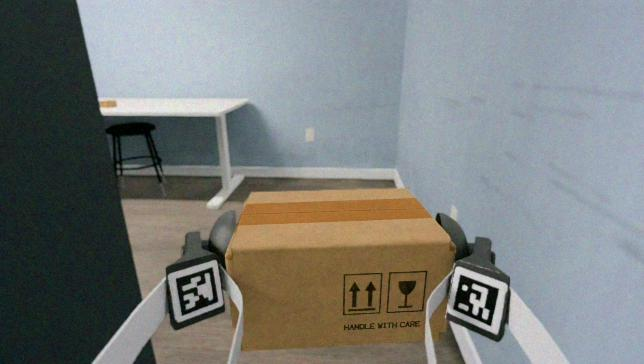

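>>> move --base '{"translate_m":-0.12}' --cameras '[]'

>>> move --base '{"rotate_rad":1.58}' --cameras '["wrist_camera","nav_camera"]'

Scene clock: 490.13 s.
move: done
base_odometry: x=+1.209 y=+2.618 heading=-1.332
turned_by_wheels: +0.000
turned_by_imu: +0.000
base_tilt: forward=-0.2 right=-1.2
lidar_m: 1.67 0.63 0.47 0.45 0.47 0.38 0.37 0.38 0.53 1.53 0.91 0.86
head_depth_mm: 293 307 322 338 356 376 - / 295 308 324 340 358 379 - / 296 309 325 342 360 380 - / 297 311 326 343 361 382 403 / 299 312 328 345 363 384 408 / 300 314 329 346 365 386 409 / 301 315 331 348 367 388 412
base_status: done
joint_positions: lift_m=+0.900 arm_m=+0.001 wrist_yaw_rad=+0.003 wrist_pitch_rad=-0.145 wrist_roll_rad=+0.001 gripper_m=+0.051 head_pan_rad=-3.100 head_tilt_rad=-0.300
joint_status: not commanded
measured_speeds: all 0
motor_effort: left_wheel=-6.5(9.5) right_wheel=-4.9(13.0) lift_m=+30.5(31.5) arm_m=+12.7(13.4) wrist_yaw_rad=-4.1(4.1) wrist_pitch_rad=+4.3(4.3) wrist_roll_rad=-0.2(0.5) gripper_m=-15.5(16.0) head_pan_rad=+3.6(3.9) head_tilt_rad=+0.8(1.9)
hand_pose: x=-0.0208 y=-0.3956 z=+0.9778 quat_wxyz=(+0.705, +0.053, -0.705, -0.051) (m; base frame)
wrist_depth_mm: - - - - - - 488 / - - - - - - 482 / - - - - - - 483 / - - - - - - 483 / - - 143 138 138 604 482 / - - 132 136 138 125 479 / - - 142 145 - 119 481
pictures: none
No camera images: "cameras" was empty.

Scene clock: 493.77 s.
move: done
base_odometry: x=+1.209 y=+2.618 heading=+0.247
turned_by_wheels: +1.580
turned_by_imu: +1.554
base_tilt: forward=-0.3 right=-1.2
lidar_m: 0.45 0.47 0.38 0.37 0.38 0.53 1.50 0.92 0.86 1.71 0.64 0.47
head_depth_mm: 1242 1201 1166 1134 1107 1086 - / 2045 1925 1840 1764 1688 1627 - / 2860 2981 3120 3226 2735 2023 - / 2883 3020 3145 3257 2874 1994 1596 / 2895 3034 3153 3310 2851 2011 1528 / 2853 3012 3118 3288 2852 1980 1527 / 2921 2994 3174 3252 2819 1965 1521
base_status: done
joint_positions: lift_m=+0.900 arm_m=+0.001 wrist_yaw_rad=+0.002 wrist_pitch_rad=-0.145 wrist_roll_rad=+0.001 gripper_m=+0.051 head_pan_rad=-3.100 head_tilt_rad=-0.300
joint_status: not commanded
measured_speeds: all 0
motor_effort: left_wheel=-8.9(13.1) right_wheel=+9.4(12.1) lift_m=+30.2(31.3) arm_m=+4.6(13.1) wrist_yaw_rad=-2.0(3.9) wrist_pitch_rad=+4.3(4.3) wrist_roll_rad=-0.2(0.5) gripper_m=-15.2(16.2) head_pan_rad=+3.4(3.8) head_tilt_rad=+0.2(1.4)
hand_pose: x=-0.0209 y=-0.3956 z=+0.9778 quat_wxyz=(+0.705, +0.052, -0.705, -0.051) (m; base frame)
wrist_depth_mm: 533 - - - - - - / 535 - - - - - - / 530 - - - - - - / 535 - - - - - - / 536 - 143 139 138 - - / 535 - 133 136 138 - - / 512 - 143 145 - - -
pictures: nav_camera (sideways), wrist_camera
camera_calibration:
nav_camera: T_world_to_cam=[[-0.269047, -0.0282785, 0.962712, -1.2084], [-0.0558853, 0.998343, 0.0137069, 0.0326496], [-0.961504, -0.0501136, -0.270182, 0.310756], [0, 0, 0, 1]] pos_world=[-0.0244981, -0.051194, 1.24685]
wrist_camera: T_world_to_cam=[[-0.998885, -0.0446597, -0.0153186, -0.0169309], [-0.000797595, 0.340367, -0.940292, 1.0865], [0.0472071, -0.939231, -0.340023, 0.128041], [0, 0, 0, 1]] pos_world=[-0.0220899, -0.250306, 1.06491]

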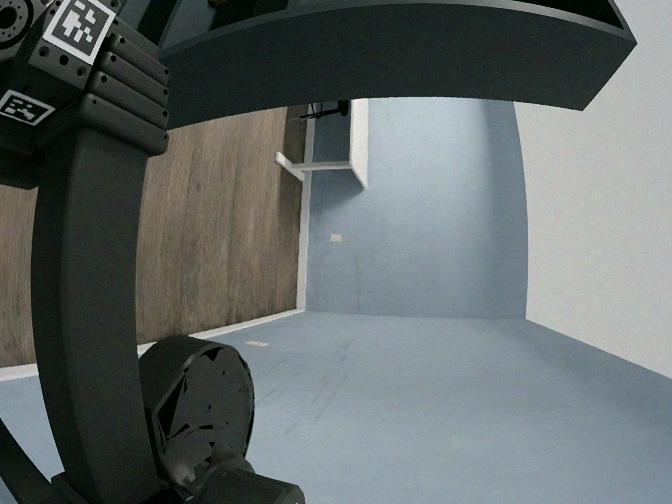

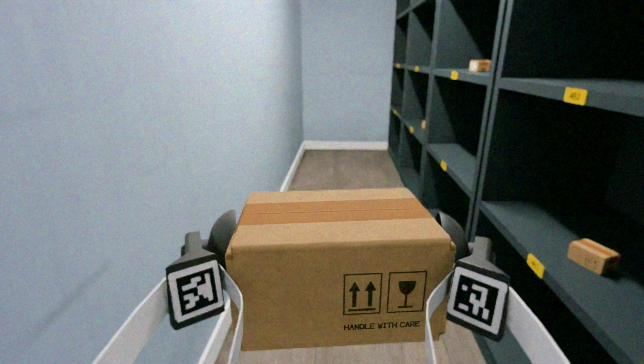

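>>> move --base '{"translate_m":-1.05}' --cameras '[]'

>>> move --base '{"translate_m":-1.0}' --cameras '["nav_camera"]'

>>> move --base '{"rotate_rad":-1.59}' --joints '{"head_pan_rad":-1.57,"head_tilt_rad":-0.5}' --cameras '["nav_camera","wrist_camera"]'

Scene clock: 515.33 s.
move: done
base_odometry: x=+0.191 y=+2.362 heading=+0.247
turned_by_wheels: +0.000
turned_by_imu: -0.001
base_tilt: forward=-0.3 right=-1.2
lidar_m: 1.42 0.53 0.39 0.38 0.39 0.54 1.54 2.08 2.90 0.64 0.67 1.55
head_depth_mm: 1292 1240 1200 1169 1136 1112 - / 1919 1972 1883 1823 1752 1673 - / 1950 2054 2146 2254 2373 2032 - / 1963 2054 2154 2241 2385 2007 1598 / 1976 2063 2177 2297 2390 1992 1536 / 1962 2067 2160 2262 2412 1995 1527 / 1977 2073 2179 2295 2405 1981 1520
base_status: done
joint_positions: lift_m=+0.900 arm_m=+0.001 wrist_yaw_rad=+0.002 wrist_pitch_rad=-0.145 wrist_roll_rad=+0.001 gripper_m=+0.051 head_pan_rad=-3.100 head_tilt_rad=-0.300
joint_status: not commanded
measured_speeds: all 0
motor_effort: left_wheel=-4.6(12.4) right_wheel=-7.0(11.2) lift_m=+29.1(31.0) arm_m=-12.6(13.4) wrist_yaw_rad=-2.4(4.3) wrist_pitch_rad=+4.3(4.3) wrist_roll_rad=-0.3(0.7) gripper_m=-15.5(16.2) head_pan_rad=+2.9(3.8) head_tilt_rad=-1.7(2.7)
hand_pose: x=-0.0209 y=-0.3956 z=+0.9778 quat_wxyz=(+0.705, +0.052, -0.705, -0.051) (m; base frame)
wrist_depth_mm: - - - - - - - / - - - - - - - / - - - - - - - / - - - 410 - - - / - - 139 138 138 - - / - - 133 136 138 - - / - - 140 144 - - -
pictures: none
No camera images: "cameras" was empty.

Scene clock: 526.47 s.
move: done
base_odometry: x=-0.779 y=+2.117 heading=+0.247
turned_by_wheels: +0.000
turned_by_imu: +0.000
base_tilt: forward=-0.2 right=-1.3
lidar_m: 1.45 0.54 0.40 0.39 0.40 0.56 1.26 1.31 1.30 3.87 1.44 1.20
head_depth_mm: 1079 1125 1171 1197 1164 1140 - / 1085 1138 1191 1250 1320 1394 - / 1086 1143 1198 1255 1315 1394 - / 1095 1146 1194 1257 1325 1407 1466 / 1096 1145 1205 1270 1337 1417 1467 / 1096 1150 1207 1267 1335 1413 1470 / 1106 1158 1212 1271 1345 1424 1469
base_status: done
joint_positions: lift_m=+0.900 arm_m=+0.001 wrist_yaw_rad=+0.002 wrist_pitch_rad=-0.145 wrist_roll_rad=+0.001 gripper_m=+0.051 head_pan_rad=-3.100 head_tilt_rad=-0.300
joint_status: not commanded
measured_speeds: all 0
motor_effort: left_wheel=-7.1(12.4) right_wheel=-4.1(11.4) lift_m=+28.9(29.8) arm_m=-11.2(13.0) wrist_yaw_rad=-2.5(4.4) wrist_pitch_rad=+4.3(4.3) wrist_roll_rad=-0.2(0.6) gripper_m=-15.5(16.4) head_pan_rad=+2.6(3.7) head_tilt_rad=-3.4(4.4)
hand_pose: x=-0.0209 y=-0.3956 z=+0.9778 quat_wxyz=(+0.705, +0.052, -0.705, -0.051) (m; base frame)
wrist_depth_mm: - - - - - - - / - - - - - - - / - - - - - - - / - - - - - - - / - - 143 138 138 - - / - - 133 136 138 - - / - - 142 145 - - -
pictures: nav_camera (sideways)
camera_calibration:
nav_camera: T_world_to_cam=[[-0.269326, -0.0282891, 0.962634, -1.2083], [-0.0558893, 0.998343, 0.0137018, 0.032656], [-0.961426, -0.0501107, -0.270461, 0.311105], [0, 0, 0, 1]] pos_world=[-0.0244976, -0.051194, 1.24685]

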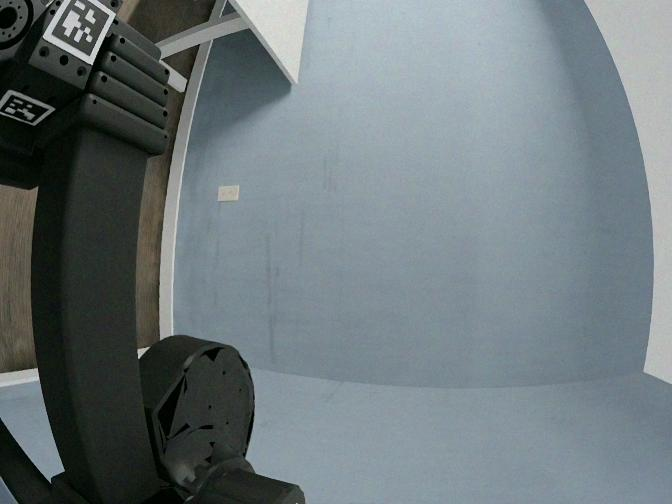

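Scene clock: 530.10 s.
move: done
base_odometry: x=-0.779 y=+2.117 heading=-1.342
turned_by_wheels: -1.590
turned_by_imu: -1.565
base_tilt: forward=-0.3 right=-1.1
lidar_m: 3.86 1.45 1.20 1.50 0.55 0.40 0.39 0.40 0.55 1.26 1.31 1.30
head_depth_mm: 1028 1108 1090 1065 1050 1025 - / 1043 1126 1224 1327 1444 1465 1348 / 1037 1120 1219 1341 1444 429 317 / 1039 1123 1226 1350 1425 422 - / 1040 1127 1229 1352 1467 1493 1261 / 1040 1120 1220 1333 1490 1580 1302 / 1042 1128 1217 1346 1492 1577 1292
base_status: done
joint_positions: lift_m=+0.900 arm_m=+0.001 wrist_yaw_rad=+0.002 wrist_pitch_rad=-0.145 wrist_roll_rad=+0.001 gripper_m=+0.051 head_pan_rad=-1.569 head_tilt_rad=-0.501
joint_status: all done
measured_speeds: all 0
motor_effort: left_wheel=+7.9(12.4) right_wheel=-10.4(13.0) lift_m=+28.4(29.7) arm_m=-12.0(13.7) wrist_yaw_rad=-2.3(3.8) wrist_pitch_rad=+4.2(4.4) wrist_roll_rad=-0.3(0.5) gripper_m=-15.6(16.2) head_pan_rad=-3.4(5.0) head_tilt_rad=+3.8(7.2)
hand_pose: x=-0.0209 y=-0.3956 z=+0.9778 quat_wxyz=(+0.705, +0.052, -0.705, -0.051) (m; base frame)
wrist_depth_mm: - - - - - 852 501 / - - - - - 942 497 / - - - - - 915 503 / - - - - - - 498 / - - 143 138 138 626 496 / - - 132 136 138 125 499 / - - 143 145 - 122 494
pictures: nav_camera (sideways), wrist_camera
camera_calibration:
nav_camera: T_world_to_cam=[[0.0178075, -0.456561, 0.889514, -1.1146], [-0.999773, -0.0185351, 0.0105013, 0.0426285], [0.0116927, -0.889499, -0.456788, 0.547617], [0, 0, 0, 1]] pos_world=[0.056064, -0.0209901, 1.24115]
wrist_camera: T_world_to_cam=[[-0.998885, -0.0446597, -0.0153186, -0.0169309], [-0.000797595, 0.340367, -0.940292, 1.0865], [0.0472071, -0.939231, -0.340023, 0.128041], [0, 0, 0, 1]] pos_world=[-0.0220899, -0.250306, 1.06491]

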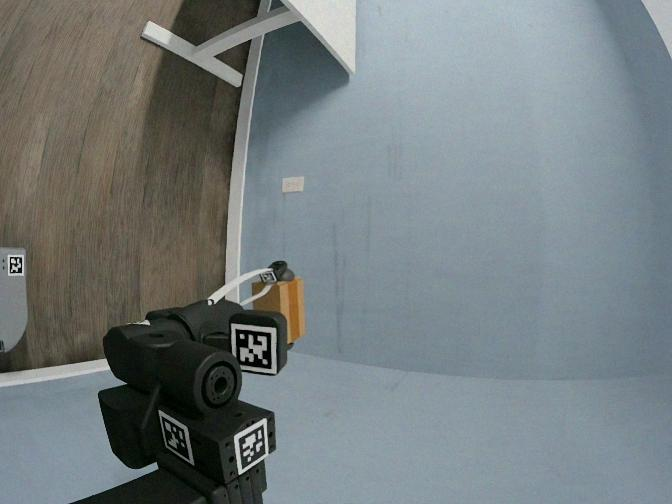

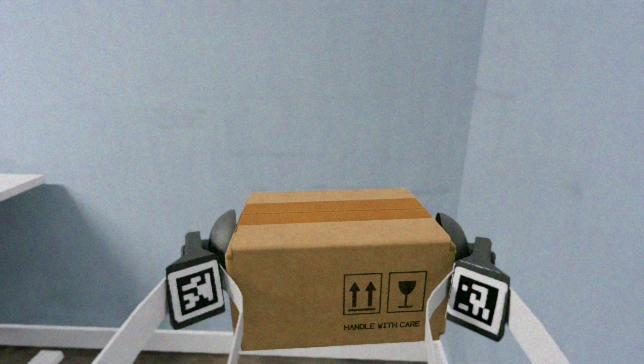

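>>> move --base '{"translate_m":0.8}' --cameras '[]'

>>> move --base '{"translate_m":0.62}' --cameras '["nav_camera","head_camera"]'

Scene clock: 546.07 s.
move: done
base_odometry: x=-0.598 y=+1.338 heading=-1.342
turned_by_wheels: +0.000
turned_by_imu: +0.000
base_tilt: forward=-0.3 right=-1.1
lidar_m: 3.08 1.44 1.06 1.02 1.67 1.22 1.18 1.23 1.31 0.86 0.84 1.06
head_depth_mm: 1042 1126 1228 1358 1494 1583 - / 1042 1129 1223 1346 1505 1591 1430 / 1046 1126 1224 1345 1451 430 318 / 1041 1126 1229 1343 1425 422 - / 1042 1132 1228 1313 1425 1496 1264 / 1043 1129 1220 1288 917 713 1204 / 1041 1125 1227 1290 912 709 1256
base_status: done
joint_positions: lift_m=+0.900 arm_m=+0.001 wrist_yaw_rad=+0.002 wrist_pitch_rad=-0.145 wrist_roll_rad=+0.001 gripper_m=+0.051 head_pan_rad=-1.570 head_tilt_rad=-0.500
joint_status: not commanded
measured_speeds: all 0
motor_effort: left_wheel=+5.1(11.7) right_wheel=+5.0(10.8) lift_m=+27.2(28.7) arm_m=-11.4(12.8) wrist_yaw_rad=-2.5(4.0) wrist_pitch_rad=+4.2(4.4) wrist_roll_rad=-0.3(0.6) gripper_m=-16.0(16.2) head_pan_rad=-3.1(3.6) head_tilt_rad=+4.3(4.8)
hand_pose: x=-0.0209 y=-0.3956 z=+0.9778 quat_wxyz=(+0.705, +0.052, -0.705, -0.051) (m; base frame)
wrist_depth_mm: - - - - - - - / - - - - - - - / - - - - - - - / - - - - - - - / - - 139 138 138 - - / - - 133 136 138 - - / - - 142 145 - - -
pictures: none
No camera images: "cameras" was empty.

Scene clock: 553.40 s.
move: done
base_odometry: x=-0.457 y=+0.734 heading=-1.342
turned_by_wheels: +0.000
turned_by_imu: +0.000
base_tilt: forward=-0.3 right=-1.2
lidar_m: 2.48 1.44 1.06 1.02 1.06 1.86 1.79 1.79 0.89 0.76 0.74 1.18
head_depth_mm: 1048 1128 1229 1316 956 733 - / 1045 1133 1228 1301 949 728 645 / 1047 1135 1233 1296 940 430 318 / 1044 1129 1231 1294 933 422 - / 1042 1128 1231 1293 925 672 1211 / 1043 1126 1223 1294 918 710 1229 / 1043 1134 1232 1291 913 707 1251
base_status: done
joint_positions: lift_m=+0.900 arm_m=+0.001 wrist_yaw_rad=+0.002 wrist_pitch_rad=-0.145 wrist_roll_rad=+0.001 gripper_m=+0.051 head_pan_rad=-1.570 head_tilt_rad=-0.500
joint_status: not commanded
measured_speeds: all 0
motor_effort: left_wheel=+4.0(12.0) right_wheel=+6.2(10.0) lift_m=+26.6(28.0) arm_m=-10.5(11.7) wrist_yaw_rad=-3.7(3.8) wrist_pitch_rad=+4.2(4.3) wrist_roll_rad=-0.1(0.6) gripper_m=-15.6(16.4) head_pan_rad=-3.2(3.8) head_tilt_rad=+3.8(4.5)
hand_pose: x=-0.0209 y=-0.3956 z=+0.9778 quat_wxyz=(+0.705, +0.052, -0.705, -0.051) (m; base frame)
wrist_depth_mm: - - - - - - - / - - - - - - - / - - - - - - - / - - - - - - - / - - 139 138 138 - - / 490 528 133 136 137 - - / - - 140 143 146 110 -
pictures: head_camera (sideways), nav_camera (sideways)
camera_calibration:
head_camera: T_world_to_cam=[[-0.0466208, 0.432241, -0.900552, 1.18761], [0.997505, -0.027705, -0.0649376, 0.0780453], [-0.0530185, -0.901333, -0.429871, 0.515369], [0, 0, 0, 1]] pos_world=[0.00484088, -0.046653, 1.29612]
nav_camera: T_world_to_cam=[[0.0173528, -0.455981, 0.88982, -1.11495], [-0.999791, -0.0175225, 0.0105182, 0.0426246], [0.0107957, -0.889817, -0.45619, 0.54692], [0, 0, 0, 1]] pos_world=[0.0560588, -0.0209899, 1.24116]

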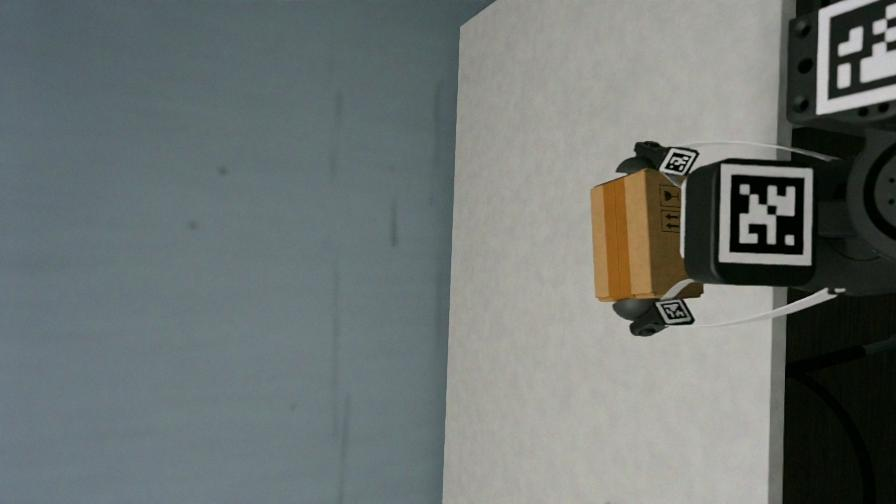

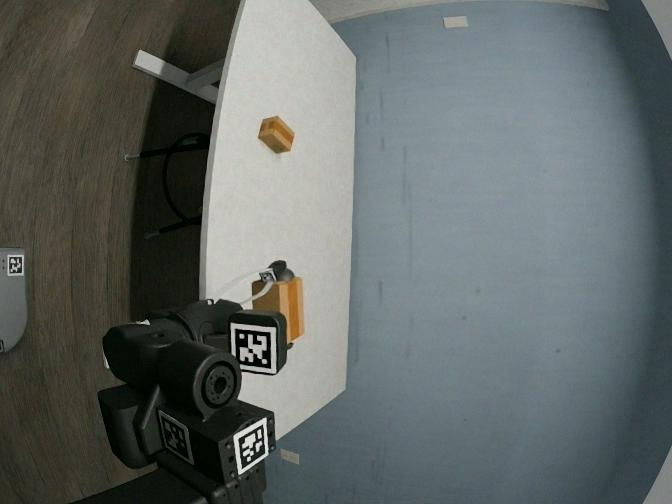

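>>> move --joints '{"arm_m":0.27}' --cameras '[]'

>>> move --joints '{"lift_m":0.68}' --cameras '[]'

>>> move --joints '{"lift_m":0.663}' --speeds '{"lift_m":0.03}' --cameras '["wrist_camera"]'

Scene clock: 562.90 s.
move: done
base_odometry: x=-0.457 y=+0.734 heading=-1.342
turned_by_wheels: +0.000
turned_by_imu: +0.000
base_tilt: forward=-0.4 right=-1.1
lidar_m: 2.48 1.44 1.06 1.02 1.05 1.86 1.79 1.79 0.88 0.76 0.74 1.18
head_depth_mm: 1045 1130 1230 1316 348 - 1257 / 1042 1130 1227 1145 362 704 1224 / 1046 1125 1223 406 401 725 1279 / 1050 1128 1230 663 433 719 1278 / 1042 1123 1231 1293 921 713 1258 / 1042 1127 1229 1293 920 709 1232 / 1040 1124 1229 1287 913 706 1258
base_status: not commanded
joint_positions: lift_m=+0.900 arm_m=+0.270 wrist_yaw_rad=+0.002 wrist_pitch_rad=-0.145 wrist_roll_rad=+0.001 gripper_m=+0.051 head_pan_rad=-1.570 head_tilt_rad=-0.500
joint_status: all done
measured_speeds: all 0
motor_effort: left_wheel=+4.2(4.5) right_wheel=+5.6(6.8) lift_m=+26.6(27.4) arm_m=+12.7(15.4) wrist_yaw_rad=-1.2(4.0) wrist_pitch_rad=+4.2(4.3) wrist_roll_rad=-0.3(0.6) gripper_m=-15.4(16.2) head_pan_rad=-2.6(3.7) head_tilt_rad=+3.1(4.1)
hand_pose: x=-0.0209 y=-0.6650 z=+0.9777 quat_wxyz=(+0.705, +0.052, -0.705, -0.051) (m; base frame)
wrist_depth_mm: - - - - - - - / - - - - - - - / - - - - - - - / - - - 183 - - - / - - 139 138 138 - - / - - 133 136 138 - - / - - 139 143 146 110 -
pictures: none
No camera images: "cameras" was empty.

Scene clock: 565.73 s.
move: done
base_odometry: x=-0.457 y=+0.734 heading=-1.342
turned_by_wheels: +0.000
turned_by_imu: +0.000
base_tilt: forward=-0.3 right=-1.0
lidar_m: 2.48 1.43 1.06 1.02 1.05 1.86 1.80 1.79 0.89 0.76 0.74 1.18
head_depth_mm: 1050 1130 1229 1321 959 731 1284 / 1042 1129 1233 1300 950 724 421 / 1043 1134 1235 1295 944 513 497 / 1041 1127 1234 1294 934 591 1237 / 1044 1125 1231 1295 926 713 1261 / 1046 1127 1224 1294 915 710 1232 / 1042 1130 1233 1290 914 707 1250
base_status: not commanded
joint_positions: lift_m=+0.680 arm_m=+0.270 wrist_yaw_rad=+0.002 wrist_pitch_rad=-0.145 wrist_roll_rad=+0.001 gripper_m=+0.051 head_pan_rad=-1.570 head_tilt_rad=-0.500
joint_status: all done
measured_speeds: all 0
motor_effort: left_wheel=+4.1(4.7) right_wheel=+5.5(6.7) lift_m=+24.2(26.4) arm_m=+8.9(12.7) wrist_yaw_rad=-2.4(4.0) wrist_pitch_rad=+4.3(4.3) wrist_roll_rad=-0.2(0.6) gripper_m=-15.8(15.9) head_pan_rad=-2.7(3.5) head_tilt_rad=+3.3(4.1)
hand_pose: x=-0.0209 y=-0.6650 z=+0.7577 quat_wxyz=(+0.705, +0.052, -0.705, -0.051) (m; base frame)
wrist_depth_mm: - - - - - - - / - - - - - - - / - - - - - - - / - - - 183 - - - / - - 139 138 138 - - / - - 133 136 138 - - / - - 140 143 146 110 -
pictures: none
No camera images: "cameras" was empty.

Scene clock: 566.73 s.
move: done
base_odometry: x=-0.457 y=+0.734 heading=-1.342
turned_by_wheels: +0.000
turned_by_imu: +0.000
base_tilt: forward=-0.1 right=-1.2
lidar_m: 2.48 1.44 1.05 1.01 1.06 1.86 1.79 1.79 0.88 0.76 0.74 1.18
head_depth_mm: 1048 1125 1232 1313 953 733 1291 / 1045 1130 1230 1298 948 728 450 / 1045 1134 1232 1296 940 526 505 / 1046 1131 1233 1292 934 596 1212 / 1047 1131 1227 1295 929 713 1271 / 1043 1124 1225 1298 916 710 1229 / 1044 1127 1224 1290 912 706 1251
base_status: not commanded
joint_positions: lift_m=+0.663 arm_m=+0.270 wrist_yaw_rad=+0.002 wrist_pitch_rad=-0.107 wrist_roll_rad=+0.001 gripper_m=+0.051 head_pan_rad=-1.570 head_tilt_rad=-0.500
joint_status: all done
measured_speeds: all 0
motor_effort: left_wheel=+3.5(4.6) right_wheel=+5.4(6.6) lift_m=+20.5(25.9) arm_m=+7.4(8.8) wrist_yaw_rad=-2.8(3.9) wrist_pitch_rad=-2.8(4.3) wrist_roll_rad=-0.2(0.5) gripper_m=-15.2(15.9) head_pan_rad=-3.0(3.3) head_tilt_rad=+3.2(3.8)
hand_pose: x=-0.0209 y=-0.6672 z=+0.7504 quat_wxyz=(+0.706, +0.039, -0.706, -0.037) (m; base frame)
wrist_depth_mm: - - - - - - - / - - - - - - - / - - - - - - - / - - - 183 - - - / - - 137 136 136 - - / - - 133 136 138 - - / - - 140 143 145 110 -
pictures: wrist_camera
camera_calibration:
wrist_camera: T_world_to_cam=[[-0.99888, -0.0453088, -0.0136195, -0.0342346], [-0.000800552, 0.304013, -0.952668, 0.950252], [0.0473047, -0.95159, -0.303709, -0.239839], [0, 0, 0, 1]] pos_world=[-0.02209, -0.518668, 0.831967]

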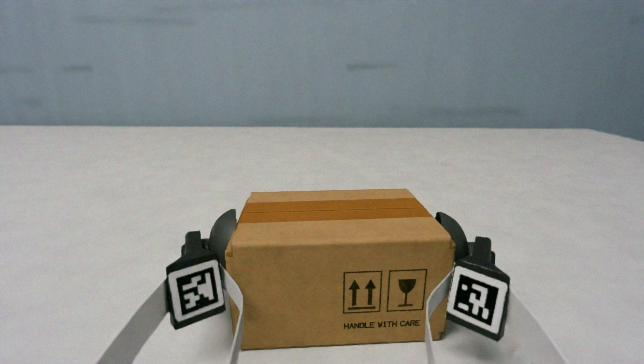

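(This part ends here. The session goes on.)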